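# Re-strap a carton over its corner guard with two arms

## Task

Loop the band around the carton again so that it runs over the corner guard and wraps the box squarely. When you finish, the guard must be seated in its proper place and the carton must be sitting level.

## Robot and tools

Robot: two 6-joint arms with parallel grippers, left_arm and right_arm, mounted on opposite sides of a table. In the scene frame the table centre is the origin, +z is up and the table top is at z = +0.020 m. left_arm's base is at (+0.160, +0.467, +0.066) m, on the +y side, and right_arm's base is at (-0.010, -0.451, +0.122) m. Arm names do not match image left and right. If anything leaves the table, or is set down off it and left there, the scene fails.

Frames: each arm reports its hand pose, velocities and Hand target in its own base frame. Fixed cameras and the table use the scene frame. Motion offsets are measured along the current Hand target's own axes. The fingers point along the gripper's +x axis and close along its y axis. end_effector_position is the midpoint between the fingers, 3 to 4 cm short of the tips, and only the last 1.5 cm of each finger face is flat.

Row format, shared by execute_actions and move: 14 numbers, each between -1 and 1. The first seven are for left_arm: dx, dy, dz, rx, ry, rz, opening. The last seven are the same for right_arm. Both arms are always included, even if one stays still. dx to rz are an offset from that arm's Hand target as it stood when the action or move began, not a pose. 1.0 means 0.6 m for dx, dy, dz, and 180 degrees for the rotation vector rx, ry, rz. Every row in a list counts from that same start, not from the row before. Sending the same offset again moves the arm further. All six zeros re-asks for the Hand target itself. The opening is absolute: +1 is fully open (0.080 m) and -1 fully closed. Empty fingers touch near -0.78. A full close takes at least about 0.6 s. Sending 0 for the opening means close to half, not unchanged, so resend the current opening to keep it.

execute_actions(actions, cameras): actions is a list of up to 15 rows per action, each row one 1/30 s step. A shorter list holds its final row for the rest of the 15 steps. Each action lasts 0.5 s. An empty actions list returns camera images and full state. cameras picks names from cam_high, cam_low, cam_left_wrist, cam_right_wrist, or ["all"]. An unknown name invalidates the call.

move(target, speed, blend, opening_speed, grip_force, blocking, cameras): drives each gripper in a straight line to one row, or through up to 15 rows, all offset from the starting Hand targets. The whole run is capped at 10 s. speed is in m/s, from 0.002 to 4.3, default 0.25, and turning is capped at twice that in rad/s. blend, in metres, rounds corners between rows; 0 stops at each row. opening_speed is in scale units per second, 0.2 or more. grip_force is in newtons per pad, 8 to 34, given once or once per arm, and it persists. With blocking=false the call returns after about 0.5 s while motion continues. Paths ignore obstacles and the other arm, and the gripper lags behind its path, more at higher speed. Steer clear of each arm's own base. The move: line reports done, off_target, moving, held, blocked or fault, plus limits (paced means clipped, held means steps were withheld).

wait(seconds 0 to 10) lets time pass while arms keep their last command. stop brakes a running move. zoom_image(camera, region [x0,y0,x1,y1], at most 504 x 504 px) enlarges part of the newest image; all cameras give 896x504 images. read_manual only returns licence text. finished_scene(scene) ends the scene for good. The goal must then hold without the robot.

Results: grip_measured uses the opening scale, with up to about 2 mm error. A squeezed hard part reads up to 3 mm narrow. To grip, command about 0.08 below the reading at first contact. Hand target is the clipped last command, and the gripper may stop short of it; the next command re-requests it. Orientation is clipped to within 32 degrees of the measured orientation each step. Check position and tilt after each move. Joint torques and External joint torques follow joint order, and positive means toward larger joint angles. Wrist depth gives 7x7 cells of distance in mm, from the top-left; '-' means no value. Step readings list intermediate positions.

Avoid: contact torque limits (N m) are waist 17.2, shoulder 21.3, elbow 21.3, wrist pitch 5.61, wrist yaw 5.59 and wrist roll 5.24. Reaching one freezes the arm for 10 s. Over-speed faults come from large single-step jumps. Motor heat builds from holding loads, stretching out, or pushing at unreachable poses. At 95 °C the arm is held, and it may go limp. Never let the grippers, wrist cameras or arms collide, and never close one gripper on the other's fingers. Fast contacts hit harder, so approach slowly, and do not drop or fling parts. Blocked means the arm rested far from its command; to relieve a push, command back past the gripper. A loose object may occasionally get nudged.

Each tool is called after "Emit:" by a JSON object that holds its "api" and its "payload".

## Session

Emit:
{"api": "execute_actions", "payload": {"actions": []}}

Scene clock: 0.00 s.
left_arm: end_effector_position=(+0.1750, +0.1075, +0.1417) grip_measured=+1.000 end_effector_quat_wxyz=(+0.900, +0.170, +0.373, -0.147) | right_arm: end_effector_position=(+0.0533, -0.2894, +0.0333) grip_measured=+1.000 end_effector_quat_wxyz=(-0.433, -0.383, -0.407, +0.707)
Joint positions: left_arm=[1.053 0.994 0.716 -1.002 0.717 1.431 0.08] | right_arm=[-1.171 1.643 0.851 -0.615 0.435 0.621 0.08]
Joint velocities: within noise
Joint torques (N m): no reading
External joint torques (N m): no reading
Motor temperatures (°C): left_arm=[40 44 41 37 43 33] | right_arm=[41 33 36 39 42 44]
Heat: left arm: hottest shoulder 44 °C (+0.0 °C/min); right arm: hottest wrist roll 44 °C (+0.0 °C/min).
Wrist depth (mm): cam_left_wrist=[- 1829 429 380 354 322 296 / 1705 1530 380 352 327 302 282 / 1539 1530 346 326 305 285 269 / 1402 1379 319 303 285 268 253 / 1256 1314 288 285 268 250 240 / - 79 253 267 251 - 76 / - - 256 250 238 - -] | cam_right_wrist=[894 940 992 1078 1169 1250 - / 877 925 996 218 240 258 - / 842 178 188 199 234 253 1199 / 164 178 202 200 210 250 1205 / 178 187 199 206 206 244 1351 / 177 74 196 206 204 91 - / - 69 194 205 202 82 -]
Hand target: left_arm +0.1756, +0.1079, +0.1433; +0.900, +0.173, +0.372, -0.146 | right_arm +0.0538, -0.2911, +0.0355; -0.435, -0.382, -0.403, +0.708
Tool commands: left_gripper/opening=+1.0 right_gripper/opening=+1.0

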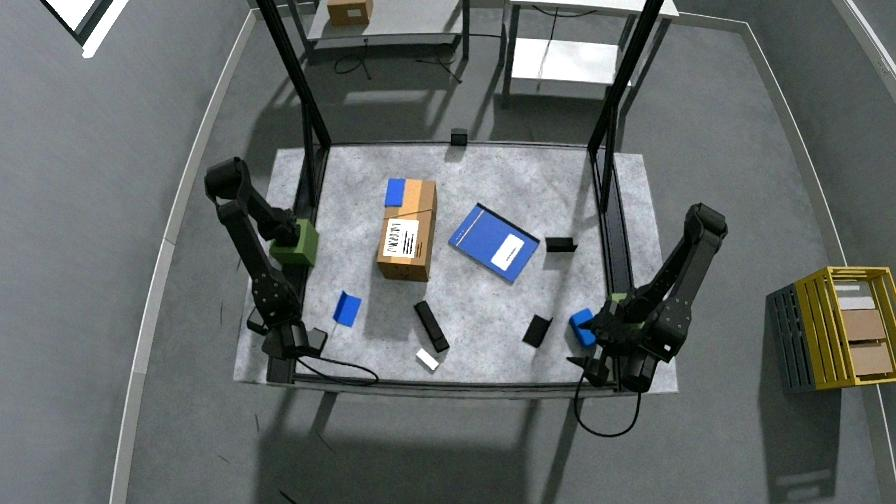

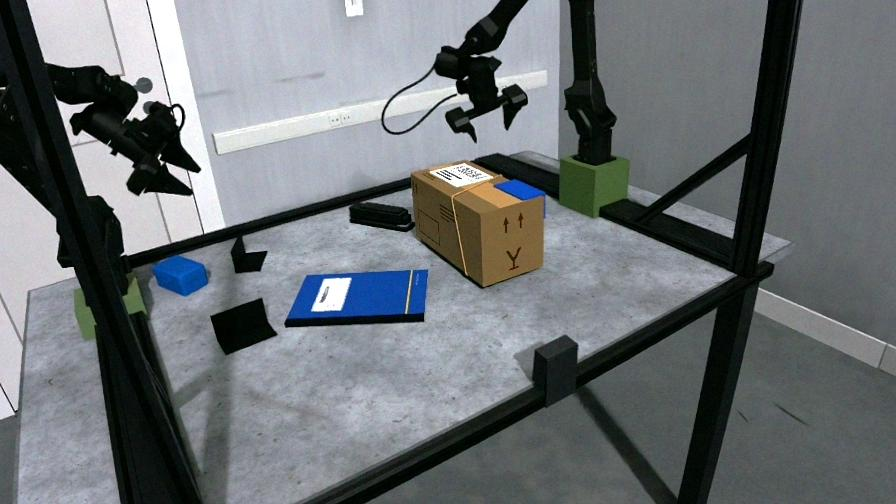

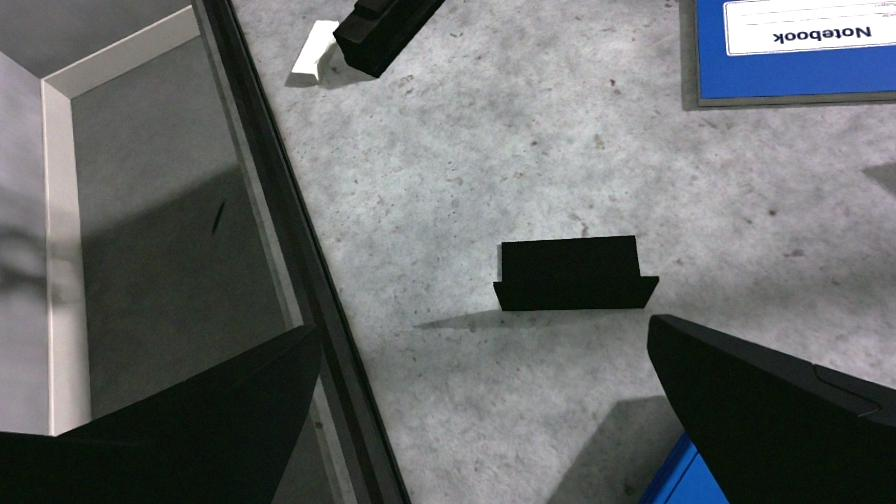

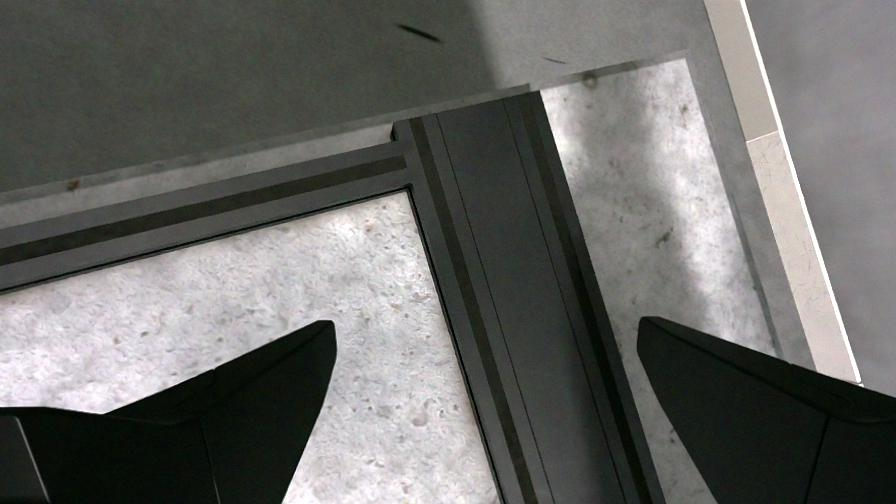

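Emit:
{"api": "zoom_image", "payload": {"camera": "cam_low", "region": [380, 140, 580, 300]}}

Emit:
{"api": "zoom_image", "payload": {"camera": "cam_high", "region": [310, 160, 470, 300]}}

Emit:
{"api": "zoom_image", "payload": {"camera": "cam_high", "region": [310, 220, 660, 400]}}

Scaled by 2.520.

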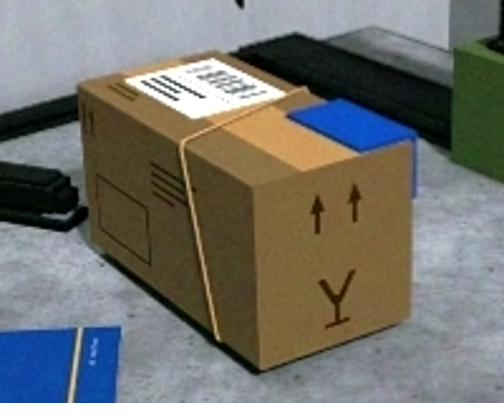

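Scaled by 3.150.

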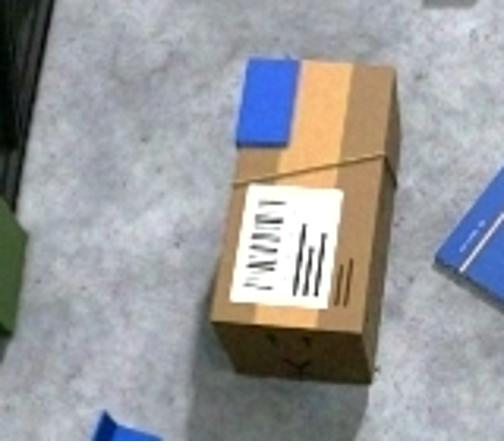

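Scaled by 1.440.

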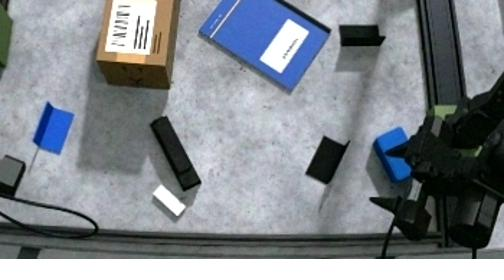

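Emit:
{"api": "move", "payload": {"target": [0,0,0,0,0,0,1,-0.578,0.123,-0.470,-0.570,0.0167,0.1706,1], "speed": 0.4, "cameras": ["cam_right_wrist","cam_low","cam_high"]}}

Scene clock: 66.80 s.
left_arm: end_effector_position=(+0.1750, +0.1075, +0.1417) grip_measured=+1.000 end_effector_quat_wxyz=(+0.900, +0.170, +0.373, -0.147) | right_arm: end_effector_position=(+0.2870, +0.0475, +0.2161) grip_measured=+1.000 end_effector_quat_wxyz=(+0.721, +0.003, +0.693, -0.001)
Joint positions: left_arm=[1.053 0.994 0.716 -1.002 0.717 1.431 0.08] | right_arm=[0.166 1.644 1.674 -1.562 0.005 0.172 0.08]
Joint torques (N m): left_arm=[0.07 -1.52 5.53 0.64 0.55 0.01] | right_arm=[0.08 -5.63 6.57 0.01 -0.16 -0.03]
External joint torques (N m): left_arm=[0.06 0.28 -0.23 -0.04 0.14 0.02] | right_arm=[0.11 0.02 1.4 -0.38 -0.17 -0.03]
Heat: left arm: hottest elbow 44 °C (+2.0 °C/min); right arm: hottest wrist roll 44 °C (+0.0 °C/min).
Wrist depth (mm): cam_left_wrist=[1493 1869 433 377 353 322 298 / 1729 1628 378 355 328 300 283 / 1530 1511 345 326 306 285 270 / 1387 1372 322 303 288 267 254 / 1219 1256 288 284 268 249 240 / - 79 101 265 250 - 76 / - - 256 249 237 - -] | cam_right_wrist=[357 349 225 222 223 222 310 / 1119 365 235 230 227 230 353 / 1181 382 241 239 239 244 371 / 1231 402 402 398 249 388 383 / 1291 423 415 418 412 402 408 / 1391 74 437 440 440 90 417 / - 70 93 436 439 78 -]
Hand target: left_arm +0.1756, +0.1079, +0.1433; +0.900, +0.173, +0.372, -0.146 | right_arm +0.2898, +0.0491, +0.2195; +0.707, +0.001, +0.707, -0.001
Off the commanded pose: left_arm 0.002 m, 0 deg | right_arm 0.005 m, 2 deg.
joint sent to its limit (right arm) — joint 4 (wrist pitch), lower limit. The joint targets are off in orientation, not in position.
move: done
Images, in order (width x height): cam_high 896x504, cam_low 896x504, cam_right_wrist 896x504.

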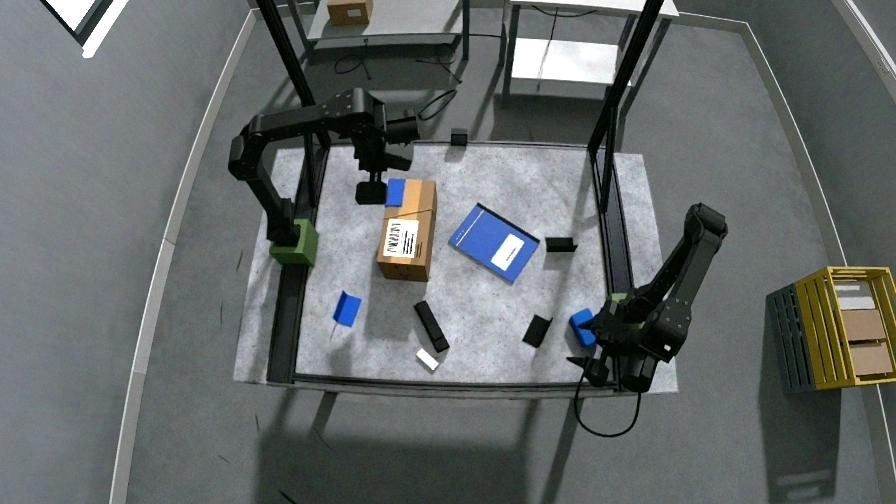

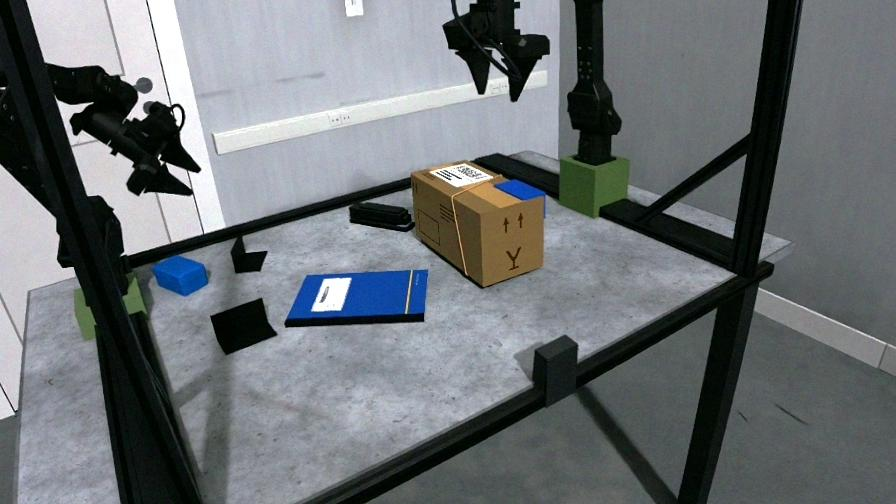

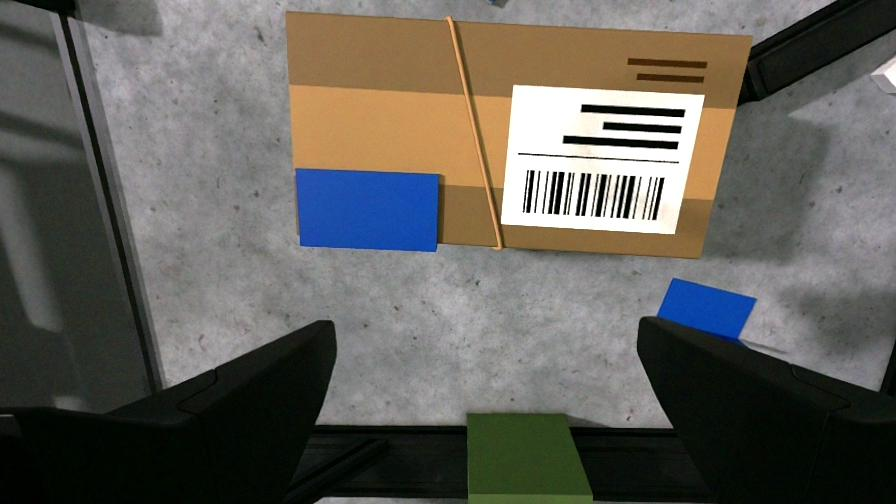

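Emit:
{"api": "move", "payload": {"target": [0,0,0,0,0,0,1,0.174,0.005,0.125,0,0,0,0], "speed": 0.25, "cameras": ["cam_right_wrist","cam_low"]}}

Scene clock: 104.47 s.
left_arm: end_effector_position=(+0.1750, +0.1075, +0.1417) grip_measured=+1.000 end_effector_quat_wxyz=(+0.900, +0.170, +0.373, -0.147) | right_arm: end_effector_position=(+0.3609, +0.0517, +0.1127) grip_measured=+0.003 end_effector_quat_wxyz=(+0.703, -0.002, +0.711, -0.002)
Joint positions: left_arm=[1.053 0.994 0.716 -1.002 0.717 1.431 0.08] | right_arm=[0.144 1.942 1.629 -1.27 0.004 0.145 0.035]
Joint torques (N m): left_arm=[-0.01 -1.59 5.4 0.63 0.56 0.03] | right_arm=[-0.31 -8.24 6.26 0.21 -0.14 -0.05]
External joint torques (N m): left_arm=[0 0.23 -0.37 -0.04 0.14 0.04] | right_arm=[-0.31 -0.28 0.9 -0.1 -0.14 -0.05]
Motor temperatures (°C): left_arm=[38 42 44 38 42 33] | right_arm=[40 37 43 39 41 43]
Heat: left arm: hottest elbow 44 °C (+0.0 °C/min); right arm: hottest elbow 43 °C (+4.0 °C/min).
Wrist depth (mm): cam_left_wrist=[1869 458 426 376 354 322 297 / 1608 1577 379 352 327 302 284 / 1520 1558 345 325 304 285 269 / 1485 1372 323 305 291 269 254 / 1301 1268 287 284 267 251 240 / - 79 252 266 252 - 76 / - - 247 249 237 - -] | cam_right_wrist=[250 249 247 242 245 243 243 / 265 263 259 258 257 257 252 / 277 269 139 141 154 172 230 / 296 287 144 143 142 142 141 / 314 309 152 151 150 150 149 / 334 331 79 161 92 156 158 / - - - 173 85 - -]
Hand target: left_arm +0.1756, +0.1079, +0.1433; +0.900, +0.173, +0.372, -0.146 | right_arm +0.3648, +0.0518, +0.1152; +0.707, +0.001, +0.707, -0.001
Off the commanded pose: left_arm 0.002 m, 0 deg | right_arm 0.005 m, 1 deg.
move: done
Images, in order (width x height): cam_low 896x504, cam_right_wrist 896x504.

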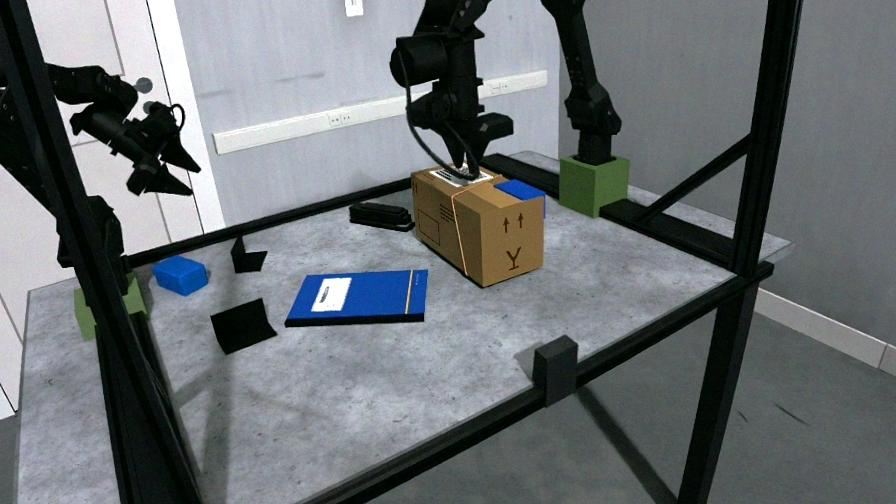

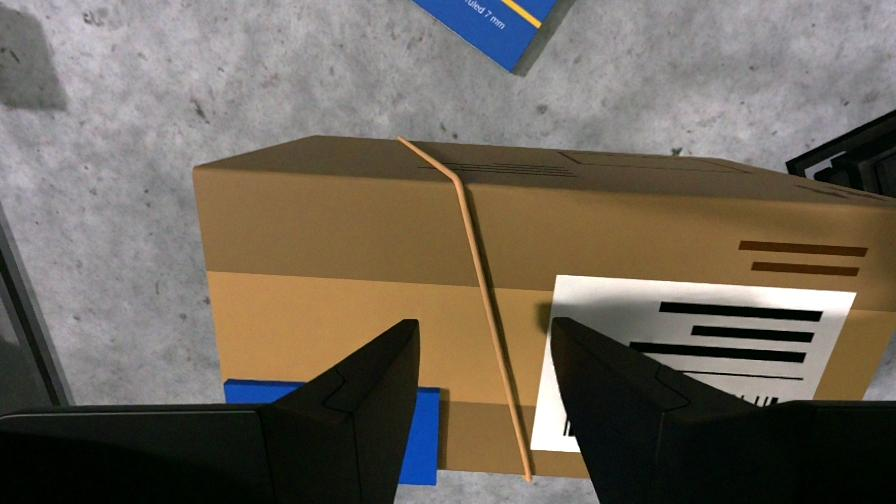

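Emit:
{"api": "move", "payload": {"target": [0,0,0,0,0,0,1,0.0535,0.0,0.0167,0,0,0,-0.3], "speed": 0.15, "cameras": ["cam_right_wrist","cam_low"]}}

Emit:
{"api": "zoom_image", "payload": {"camera": "cam_low", "region": [380, 140, 580, 300]}}

Scene clock: 119.27 s.
left_arm: end_effector_position=(+0.1750, +0.1075, +0.1417) grip_measured=+1.000 end_effector_quat_wxyz=(+0.900, +0.170, +0.373, -0.147) | right_arm: end_effector_position=(+0.3761, +0.0526, +0.0867) grip_measured=-0.297 end_effector_quat_wxyz=(+0.711, -0.001, +0.703, -0.001)
Joint positions: left_arm=[1.053 0.994 0.716 -1.002 0.717 1.431 0.08] | right_arm=[0.14 1.994 1.598 -1.164 0.004 0.141 0.022]
Joint torques (N m): left_arm=[-0.04 -1.56 5.35 0.64 0.56 0.03] | right_arm=[-0.31 -8.4 3.97 0.27 -0.16 -0.04]
External joint torques (N m): left_arm=[-0.04 0.25 -0.47 -0.05 0.14 0.04] | right_arm=[-0.19 -0.07 -1.42 -0.08 -0.17 -0.04]
Heat: left arm: hottest elbow 44 °C (+0.0 °C/min); right arm: hottest elbow 44 °C (+5.1 °C/min).
Wrist depth (mm): cam_left_wrist=[- 1803 434 380 354 323 298 / 1829 1628 376 352 327 302 282 / 1426 1511 345 325 304 285 268 / 1402 - 318 303 284 268 254 / 1350 1308 287 285 266 249 240 / - 79 101 267 251 - 76 / - - 262 250 238 - -] | cam_right_wrist=[228 225 226 216 220 221 219 / 239 238 236 235 233 232 230 / 252 251 224 242 241 241 239 / 267 120 119 123 125 136 131 / 283 124 123 121 120 121 121 / 298 131 128 128 68 125 125 / - - - 137 78 - -]
Hand target: left_arm +0.1756, +0.1079, +0.1433; +0.900, +0.173, +0.372, -0.146 | right_arm +0.3749, +0.0518, +0.0831; +0.707, +0.001, +0.707, -0.001
Off the commanded pose: left_arm 0.002 m, 0 deg | right_arm 0.004 m, 1 deg.
move: done
Images, in order (width x height): cam_low 896x504, cam_right_wrist 896x504.

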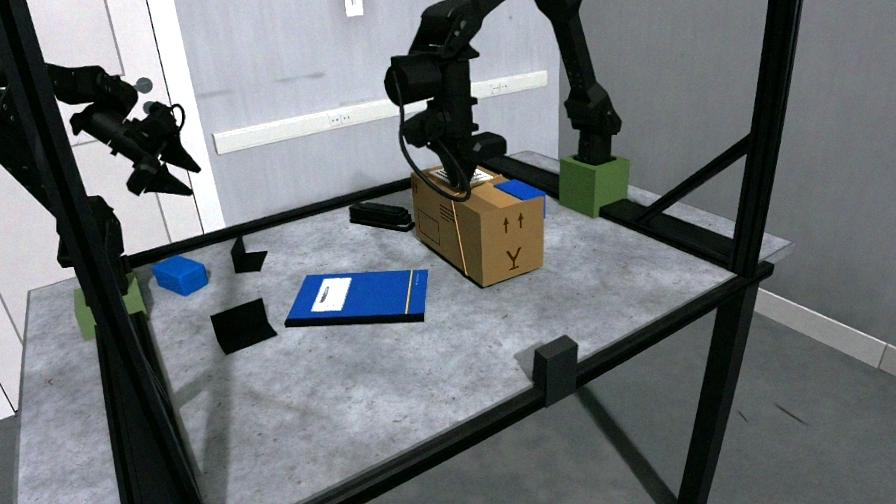

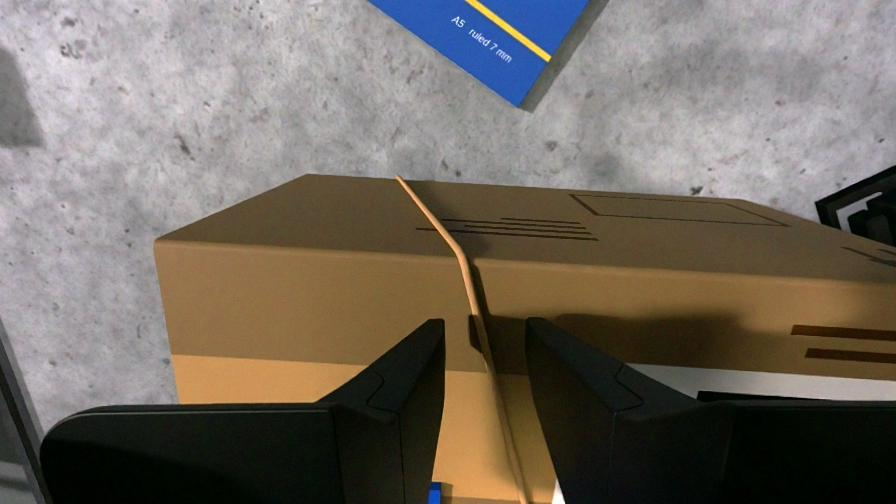

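Scaled by 2.520.

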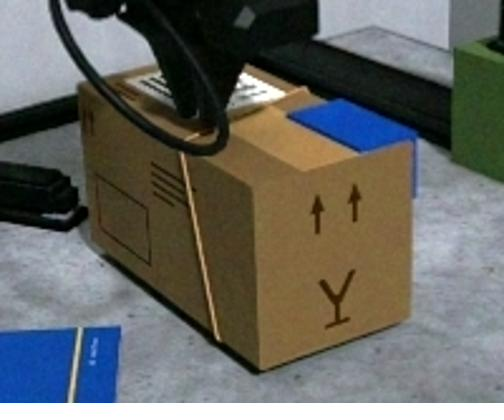

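Emit:
{"api": "move", "payload": {"target": [0,0,0,0,0,0,1,-0.003,0.0,0.0,0,0,0,-0.9], "speed": 0.1, "cameras": ["cam_right_wrist"]}}

Scene clock: 124.00 s.
left_arm: end_effector_position=(+0.1750, +0.1075, +0.1417) grip_measured=+1.000 end_effector_quat_wxyz=(+0.900, +0.170, +0.373, -0.147) | right_arm: end_effector_position=(+0.3756, +0.0525, +0.0867) grip_measured=-0.766 end_effector_quat_wxyz=(+0.710, -0.001, +0.704, -0.001)
Joint positions: left_arm=[1.053 0.994 0.716 -1.002 0.717 1.431 0.08] | right_arm=[0.14 1.994 1.598 -1.167 0.004 0.141 0.001]
Joint torques (N m): left_arm=[0.01 -1.59 5.47 0.64 0.56 0.02] | right_arm=[-0.28 -8.5 4.58 -0.06 -0.15 -0.04]
External joint torques (N m): left_arm=[0.02 0.26 -0.34 -0.05 0.14 0.03] | right_arm=[-0.32 -0.26 -0.73 -0.39 -0.15 -0.04]
Heat: left arm: hottest elbow 44 °C (+0.0 °C/min); right arm: hottest elbow 43 °C (+4.0 °C/min).
Wrist depth (mm): cam_left_wrist=[1753 1660 423 377 353 325 296 / 1717 1639 378 352 327 303 283 / 1568 1493 346 328 305 285 269 / 1410 1387 323 303 285 269 254 / 1308 1237 285 283 268 250 240 / 1163 79 254 266 251 - 76 / - - 247 249 238 - -] | cam_right_wrist=[227 227 226 216 219 218 219 / 239 238 235 236 233 233 230 / 250 251 220 241 240 241 240 / 266 120 119 122 127 133 140 / 283 124 122 121 121 120 121 / 297 131 130 - 71 127 125 / - - - - - - -]
Hand target: left_arm +0.1756, +0.1079, +0.1433; +0.900, +0.173, +0.372, -0.146 | right_arm +0.3749, +0.0518, +0.0849; +0.707, +0.001, +0.707, -0.001
Off the commanded pose: left_arm 0.002 m, 0 deg | right_arm 0.002 m, 0 deg.
move: done
Images, in order (width x height): cam_right_wrist 896x504.

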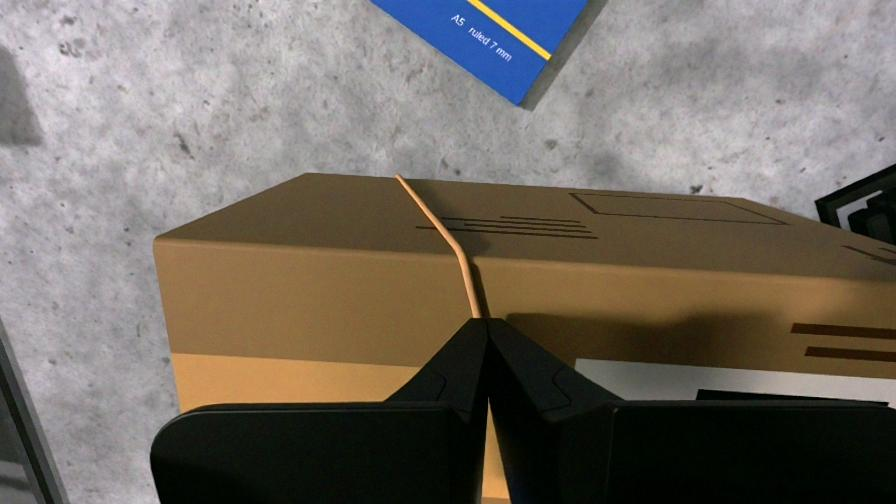

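Emit:
{"api": "move", "payload": {"target": [0,0,0,0,0,0,1,-0.03,0.0,0.0,0,0,0,-1], "speed": 0.1, "cameras": ["cam_right_wrist"]}}

Scene clock: 128.67 s.
left_arm: end_effector_position=(+0.1750, +0.1075, +0.1417) grip_measured=+1.000 end_effector_quat_wxyz=(+0.900, +0.170, +0.373, -0.147) | right_arm: end_effector_position=(+0.3708, +0.0518, +0.0965) grip_measured=-0.766 end_effector_quat_wxyz=(+0.700, -0.002, +0.714, -0.003)
Joint positions: left_arm=[1.053 0.994 0.716 -1.002 0.717 1.431 0.08] | right_arm=[0.14 1.994 1.637 -1.234 0.004 0.141 0.001]
Joint torques (N m): left_arm=[0.01 -1.57 5.4 0.64 0.52 0.04] | right_arm=[-0.32 -9.61 6.61 -0.14 -0.15 -0.05]
External joint torques (N m): left_arm=[0.01 0.26 -0.44 -0.05 0.1 0.05] | right_arm=[-0.31 -1.3 1.33 -0.4 -0.15 -0.05]
Heat: left arm: hottest elbow 44 °C (+0.0 °C/min); right arm: hottest elbow 43 °C (+3.0 °C/min).
Wrist depth (mm): cam_left_wrist=[- 1717 430 378 356 322 296 / 1717 1694 377 352 328 302 284 / 1387 1459 346 326 304 285 269 / 1213 1387 319 304 286 269 254 / 1387 1288 291 283 267 250 240 / - 79 114 267 251 - 76 / - - 259 251 237 - -] | cam_right_wrist=[234 232 231 224 229 227 227 / 246 246 244 243 242 239 238 / 262 253 169 188 207 227 245 / 277 127 126 125 127 126 126 / 296 139 134 130 133 132 131 / 313 145 142 - 77 139 138 / - - - - - - -]
Hand target: left_arm +0.1756, +0.1079, +0.1433; +0.900, +0.173, +0.372, -0.146 | right_arm +0.3749, +0.0518, +0.1030; +0.707, +0.001, +0.707, -0.001
Off the commanded pose: left_arm 0.002 m, 0 deg | right_arm 0.008 m, 1 deg.
move: done
Images, in order (width x height): cam_right_wrist 896x504.

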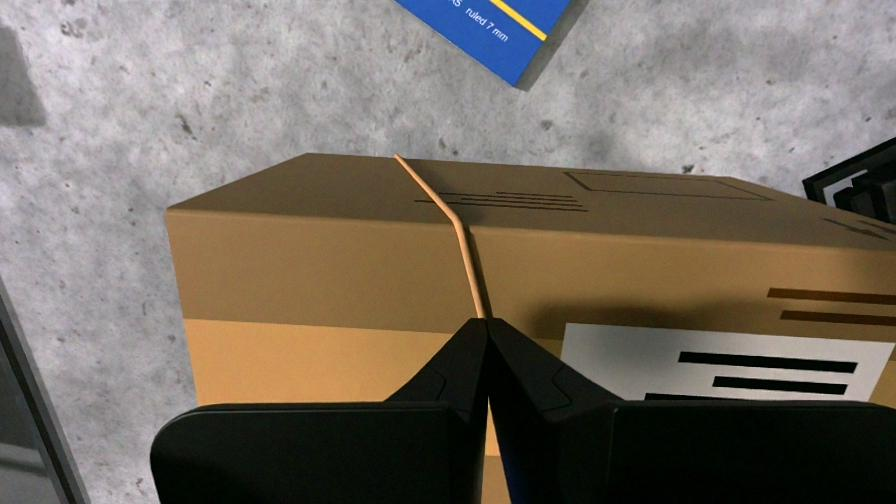

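Emit:
{"api": "move", "payload": {"target": [0,0,0,0,0,0,1,0,0.077,0.0,0,0,0,-1], "speed": 0.1, "cameras": ["cam_right_wrist","cam_low"]}}

Emit:
{"api": "zoom_image", "payload": {"camera": "cam_low", "region": [380, 140, 580, 300]}}

Scene clock: 135.90 s.
left_arm: end_effector_position=(+0.1750, +0.1075, +0.1417) grip_measured=+1.000 end_effector_quat_wxyz=(+0.900, +0.170, +0.373, -0.147) | right_arm: end_effector_position=(+0.3713, +0.0969, +0.1010) grip_measured=-0.766 end_effector_quat_wxyz=(+0.705, -0.002, +0.710, -0.001)
Joint positions: left_arm=[1.053 0.994 0.716 -1.002 0.717 1.431 0.08] | right_arm=[0.256 2.018 1.69 -1.25 0.003 0.255 0.001]
Joint torques (N m): left_arm=[-0.05 -1.53 5.55 0.64 0.53 0.02] | right_arm=[-0.12 -8.28 6.69 -0.09 -0.11 0.13]
External joint torques (N m): left_arm=[-0.06 0.31 -0.26 -0.04 0.11 0.02] | right_arm=[-0.07 0.13 1.39 -0.38 -0.12 0.13]
Heat: left arm: hottest elbow 44 °C (+0.0 °C/min); right arm: hottest elbow 43 °C (+2.0 °C/min).
Wrist depth (mm): cam_left_wrist=[1511 1660 428 380 354 322 298 / 1671 - 378 352 326 302 280 / 1577 1485 348 326 304 284 269 / 1225 1321 319 302 285 269 253 / 1281 1308 288 284 266 250 241 / - 79 251 267 252 - 76 / - - 257 250 237 - -] | cam_right_wrist=[238 237 236 235 225 233 232 / 250 249 248 247 245 246 243 / 261 263 260 180 204 220 253 / 284 280 134 130 129 130 129 / 301 298 141 135 138 137 136 / 1250 314 311 - 77 143 143 / - - - - - - -]
Hand target: left_arm +0.1756, +0.1079, +0.1433; +0.900, +0.173, +0.372, -0.146 | right_arm +0.3750, +0.0980, +0.1028; +0.707, +0.000, +0.707, -0.001
Off the commanded pose: left_arm 0.002 m, 0 deg | right_arm 0.004 m, 1 deg.
move: done
Images, in order (width x height): cam_low 896x504, cam_right_wrist 896x504.

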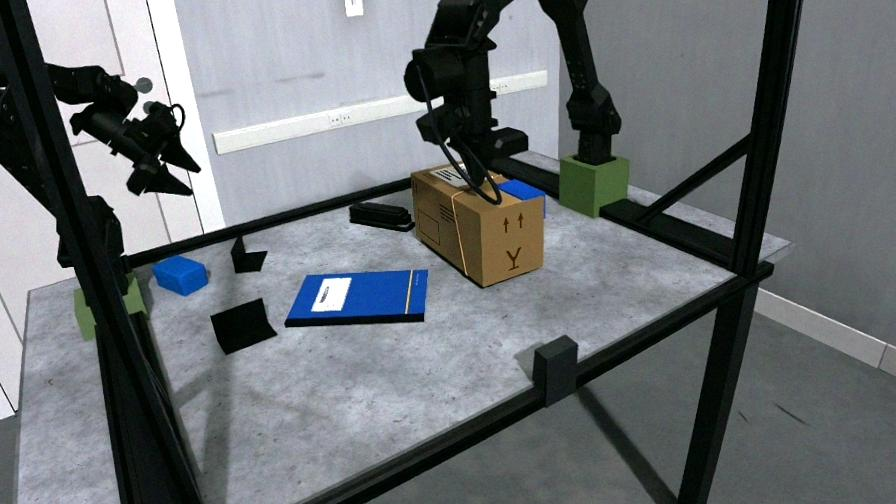

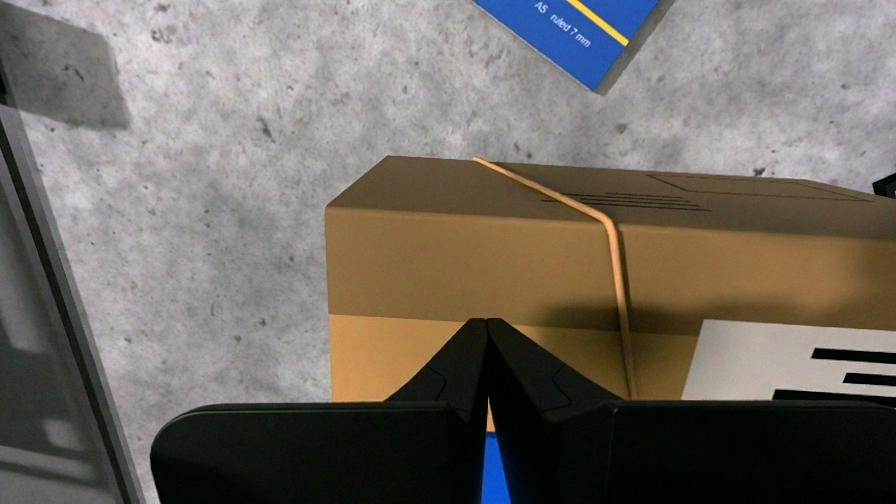

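Scaled by 2.520.

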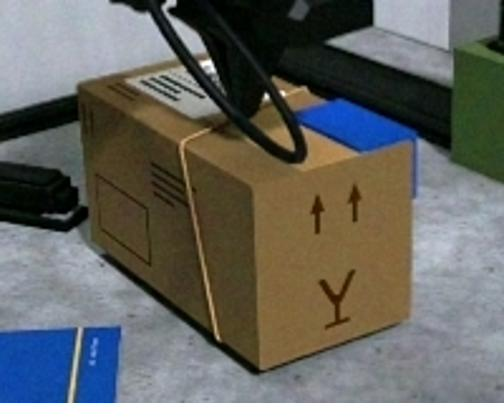

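Emit:
{"api": "move", "payload": {"target": [[0,0,0,0,0,0,1,0,-0.077,0.0,0,0,0,-0.3],[0,0,0,0,0,0,1,0.048,-0.077,0.0,0,0,0,-0.3]], "speed": 0.1, "cameras": ["cam_right_wrist"]}}

Emit:
{"api": "zoom_image", "payload": {"camera": "cam_right_wrist", "region": [380, 240, 600, 400]}}

Scene clock: 168.63 s.
left_arm: end_effector_position=(+0.1750, +0.1075, +0.1417) grip_measured=+1.000 end_effector_quat_wxyz=(+0.900, +0.170, +0.373, -0.147) | right_arm: end_effector_position=(+0.3775, +0.0516, +0.0772) grip_measured=-0.303 end_effector_quat_wxyz=(+0.710, +0.001, +0.704, -0.002)
Joint positions: left_arm=[1.053 0.994 0.716 -1.002 0.717 1.431 0.08] | right_arm=[0.137 2.006 1.577 -1.132 0.003 0.141 0.021]
Joint torques (N m): left_arm=[-0.05 -1.54 5.51 0.64 0.56 0.03] | right_arm=[-0.02 -8.94 3.25 0.38 -0.11 -0.05]
External joint torques (N m): left_arm=[-0.05 0.3 -0.33 -0.05 0.14 0.03] | right_arm=[0.03 -0.52 -2.1 0.03 -0.12 -0.05]
Heat: left arm: hottest elbow 44 °C (+0.0 °C/min); right arm: hottest elbow 46 °C (+3.0 °C/min).
Wrist depth (mm): cam_left_wrist=[- 1683 416 380 353 322 298 / 1856 1650 377 351 326 303 283 / 1639 - 347 326 304 284 269 / 1485 1467 319 302 292 268 253 / 1308 1301 288 285 266 249 240 / 1208 79 113 266 252 - 76 / - - 260 249 238 - -] | cam_right_wrist=[221 220 219 209 211 213 213 / 232 230 230 227 222 224 222 / 245 242 235 234 236 234 232 / 256 116 119 128 134 141 148 / 275 116 114 112 111 111 111 / - 121 119 117 85 116 115 / - - - 125 78 - -]
Hand target: left_arm +0.1756, +0.1079, +0.1433; +0.900, +0.173, +0.372, -0.146 | right_arm +0.3748, +0.0517, +0.0740; +0.707, +0.001, +0.707, -0.001
Off the commanded pose: left_arm 0.002 m, 0 deg | right_arm 0.004 m, 1 deg.
move: done
Images, in order (width x height): cam_right_wrist 896x504.

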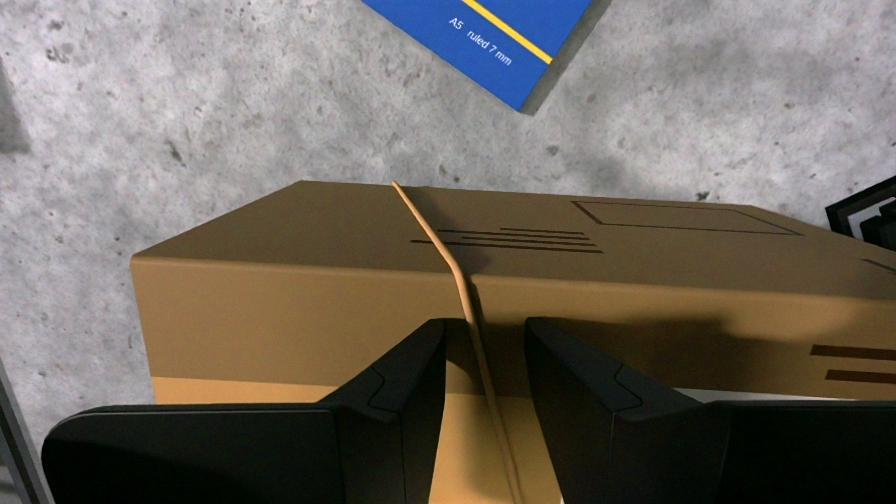

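Scaled by 2.291.

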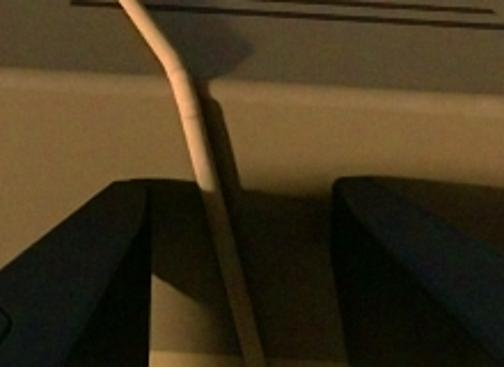

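Emit:
{"api": "move", "payload": {"target": [[0,0,0,0,0,0,1,0.004,0,0.0,0,0,0,-0.3],[0,0,0,0,0,0,1,0.004,0,0.0,0,0,0,-1]], "speed": 0.1, "cameras": ["cam_right_wrist"]}}

Emit:
{"api": "zoom_image", "payload": {"camera": "cam_right_wrist", "region": [380, 240, 600, 400]}}

Scene clock: 181.27 s.
left_arm: end_effector_position=(+0.1750, +0.1075, +0.1417) grip_measured=+1.000 end_effector_quat_wxyz=(+0.900, +0.170, +0.373, -0.147) | right_arm: end_effector_position=(+0.3786, +0.0520, +0.0767) grip_measured=-0.766 end_effector_quat_wxyz=(+0.713, +0.001, +0.702, -0.001)
Joint positions: left_arm=[1.053 0.994 0.716 -1.002 0.717 1.431 0.08] | right_arm=[0.137 2.005 1.573 -1.123 0.002 0.141 0.001]
Joint torques (N m): left_arm=[-0.02 -1.64 5.42 0.64 0.54 0] | right_arm=[0 -8.65 2.98 0.38 -0.1 -0.05]
External joint torques (N m): left_arm=[-0.05 0.18 -0.37 -0.04 0.13 0.01] | right_arm=[0.01 -0.24 -2.35 0.05 -0.11 -0.04]
Heat: left arm: hottest elbow 44 °C (+0.0 °C/min); right arm: hottest elbow 44 °C (+1.0 °C/min).
Wrist depth (mm): cam_left_wrist=[- 443 423 380 353 321 297 / 1683 1639 379 353 326 302 282 / 1530 1520 348 325 303 285 268 / 1442 1402 321 301 288 268 253 / 1335 1314 292 285 267 250 240 / - 79 113 267 250 - 76 / - - 259 250 237 - -] | cam_right_wrist=[223 220 219 210 212 213 213 / 233 232 229 227 225 224 222 / 248 244 237 235 235 234 232 / 258 120 123 134 141 148 154 / 276 116 114 112 112 111 111 / 284 121 120 - 77 116 114 / - - - - - - -]
Hand target: left_arm +0.1756, +0.1079, +0.1433; +0.900, +0.173, +0.372, -0.146 | right_arm +0.3749, +0.0518, +0.0717; +0.707, +0.000, +0.707, -0.001
Off the commanded pose: left_arm 0.002 m, 0 deg | right_arm 0.006 m, 1 deg.
move: done
Images, in order (width x height): cam_right_wrist 896x504.

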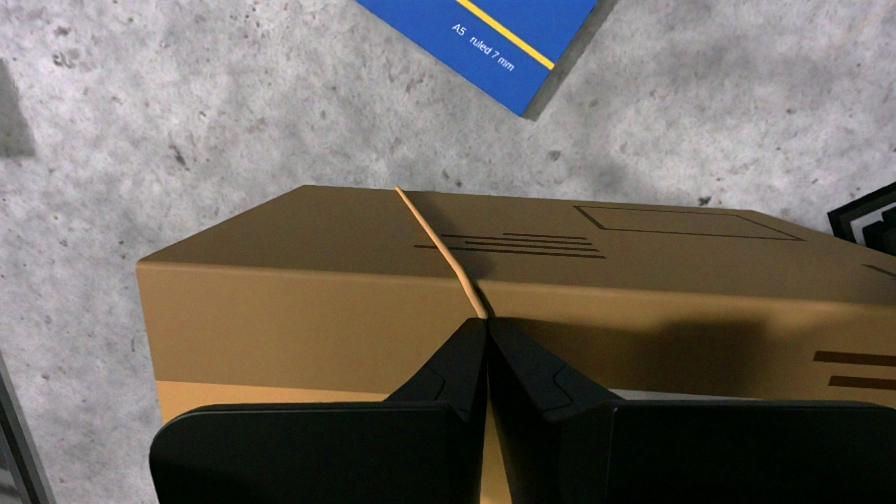

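Scaled by 2.291.

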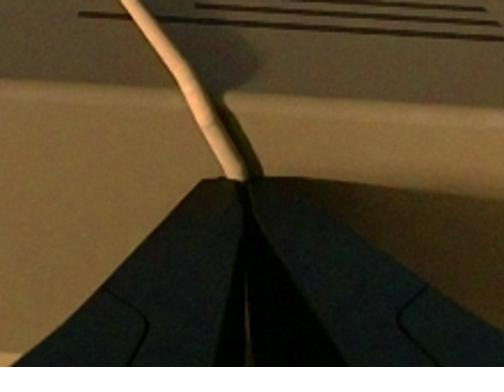

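Emit:
{"api": "move", "payload": {"target": [0,0,0,0,0,0,1,-0.03,0,0.0,0,0,0,-1], "speed": 0.06, "cameras": ["cam_right_wrist"]}}

Emit:
{"api": "zoom_image", "payload": {"camera": "cam_right_wrist", "region": [380, 240, 600, 400]}}

Scene clock: 189.30 s.
left_arm: end_effector_position=(+0.1750, +0.1075, +0.1417) grip_measured=+1.000 end_effector_quat_wxyz=(+0.900, +0.170, +0.373, -0.147) | right_arm: end_effector_position=(+0.3739, +0.0515, +0.0831) grip_measured=-0.766 end_effector_quat_wxyz=(+0.704, +0.000, +0.711, -0.002)
Joint positions: left_arm=[1.053 0.994 0.716 -1.002 0.717 1.431 0.08] | right_arm=[0.137 2.005 1.598 -1.175 0.002 0.141 0.001]
Joint torques (N m): left_arm=[-0.07 -1.67 5.44 0.64 0.56 0.01] | right_arm=[-0.01 -10.06 6.11 -0.87 -0.08 -0.03]
External joint torques (N m): left_arm=[-0.06 0.16 -0.34 -0.03 0.14 0.01] | right_arm=[0.03 -1.61 0.75 -1.17 -0.08 -0.03]
Motor temperatures (°C): left_arm=[37 41 44 38 41 33] | right_arm=[39 42 43 39 40 43]
Heat: left arm: hottest elbow 44 °C (+0.0 °C/min); right arm: hottest elbow 43 °C (+0.0 °C/min).
Wrist depth (mm): cam_left_wrist=[- 439 430 380 356 322 301 / 1803 - 378 352 328 301 283 / 1379 1502 345 326 305 286 268 / 1394 1410 322 303 285 269 253 / 1294 1372 289 285 264 248 241 / 1142 79 252 266 251 - 76 / - - 259 250 237 - -] | cam_right_wrist=[223 221 220 211 218 216 216 / 235 234 231 231 228 227 226 / 249 243 201 204 224 235 236 / 264 114 115 114 118 125 129 / 282 120 118 116 117 116 116 / 294 127 126 - 71 122 121 / - - - - - - -]
Hand target: left_arm +0.1756, +0.1079, +0.1433; +0.900, +0.173, +0.372, -0.146 | right_arm +0.3749, +0.0518, +0.0897; +0.707, +0.001, +0.707, -0.001
Off the commanded pose: left_arm 0.002 m, 0 deg | right_arm 0.007 m, 1 deg.
move: done
Images, in order (width x height): cam_right_wrist 896x504.

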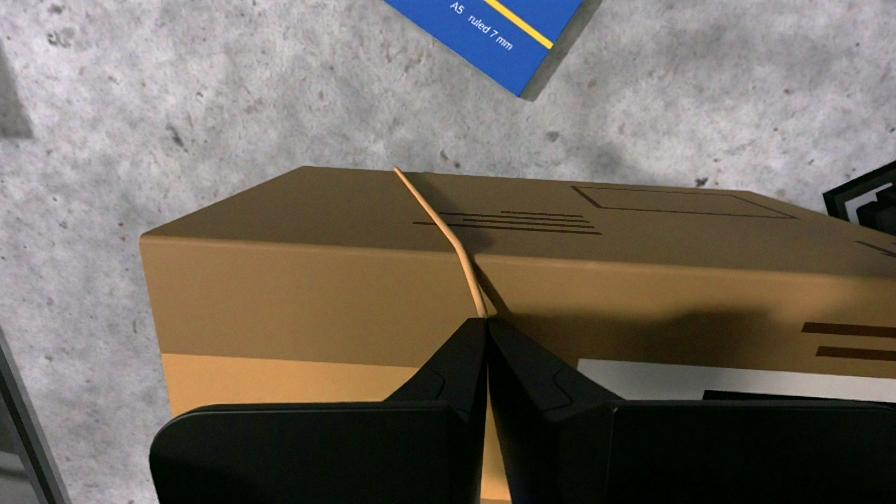

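Scaled by 2.291.

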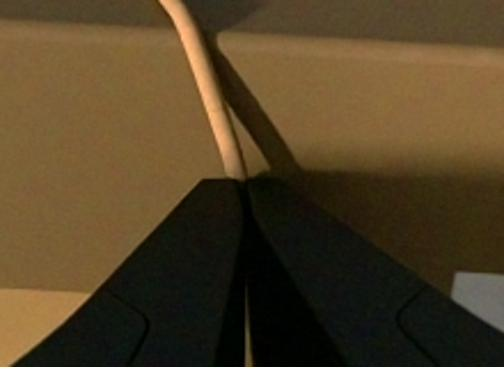

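Emit:
{"api": "move", "payload": {"target": [[0,0,0,0,0,0,1,-0.025,0,0.04,0,0,0,-1],[0,0,0,0,0,0,1,-0.025,0.075,0.04,0,0,0,-1]], "speed": 0.1, "cameras": ["cam_right_wrist","cam_low"]}}

Emit:
{"api": "zoom_image", "payload": {"camera": "cam_low", "region": [380, 140, 580, 300]}}

Scene clock: 200.50 s.
left_arm: end_effector_position=(+0.1750, +0.1075, +0.1417) grip_measured=+1.000 end_effector_quat_wxyz=(+0.900, +0.170, +0.373, -0.147) | right_arm: end_effector_position=(+0.3923, +0.0935, +0.0979) grip_measured=-0.766 end_effector_quat_wxyz=(+0.697, -0.003, +0.717, -0.004)
Joint positions: left_arm=[1.053 0.994 0.716 -1.002 0.717 1.431 0.08] | right_arm=[0.235 2.121 1.83 -1.311 0.003 0.237 0.001]
Joint torques (N m): left_arm=[-0.05 -1.54 5.51 0.65 0.55 0.03] | right_arm=[0.25 -9.71 7.76 0.25 -0.1 0.13]
External joint torques (N m): left_arm=[-0.04 0.28 -0.27 -0.02 0.13 0.04] | right_arm=[0.24 -0.55 2.39 -0.04 -0.1 0.13]
Heat: left arm: hottest elbow 44 °C (+0.0 °C/min); right arm: hottest shoulder 45 °C (+4.0 °C/min).
Wrist depth (mm): cam_left_wrist=[1639 1683 420 381 356 322 301 / 1777 1608 378 352 326 302 281 / 1520 1493 347 327 305 284 269 / 1442 1434 322 303 285 268 254 / 1237 1256 293 285 267 249 241 / - 79 251 265 250 - 76 / - - 245 249 238 - -] | cam_right_wrist=[231 230 229 228 221 227 227 / 244 244 242 241 242 239 239 / 259 259 256 250 252 251 255 / 273 275 267 152 161 166 175 / 302 294 135 130 133 132 133 / 313 309 306 - 77 139 139 / - - - - - - -]
Hand target: left_arm +0.1756, +0.1079, +0.1433; +0.900, +0.173, +0.372, -0.146 | right_arm +0.3990, +0.0968, +0.1047; +0.707, +0.000, +0.707, -0.001
Off the commanded pose: left_arm 0.002 m, 0 deg | right_arm 0.010 m, 2 deg.
move: off_target (right_arm)
Images, in order (width x height): cam_low 896x504, cam_right_wrist 896x504.

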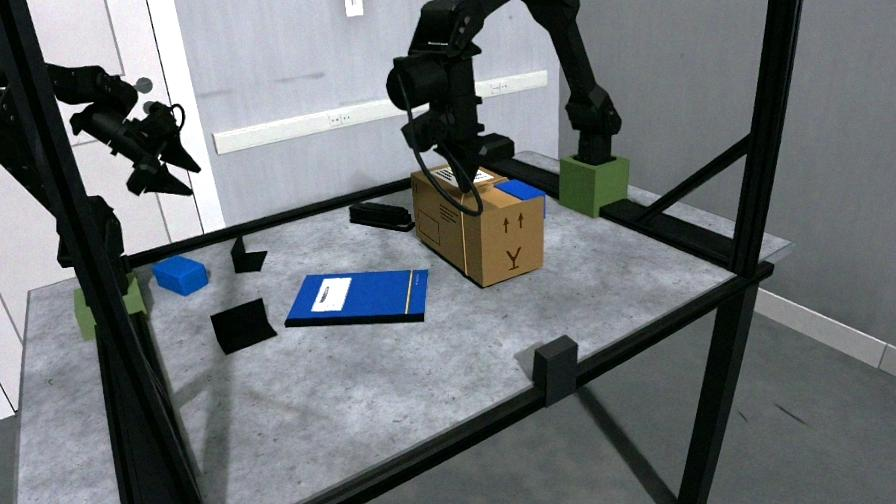

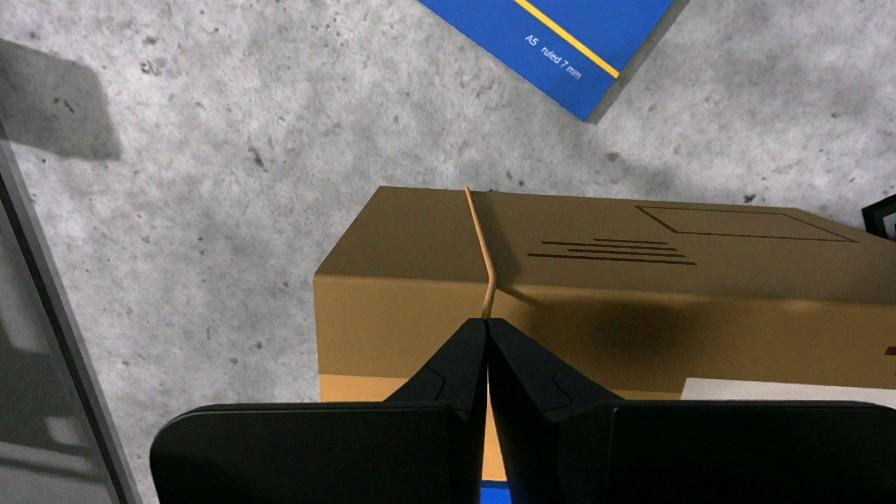

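Scaled by 2.520.

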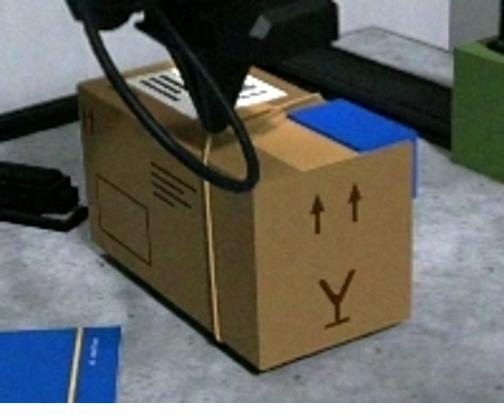

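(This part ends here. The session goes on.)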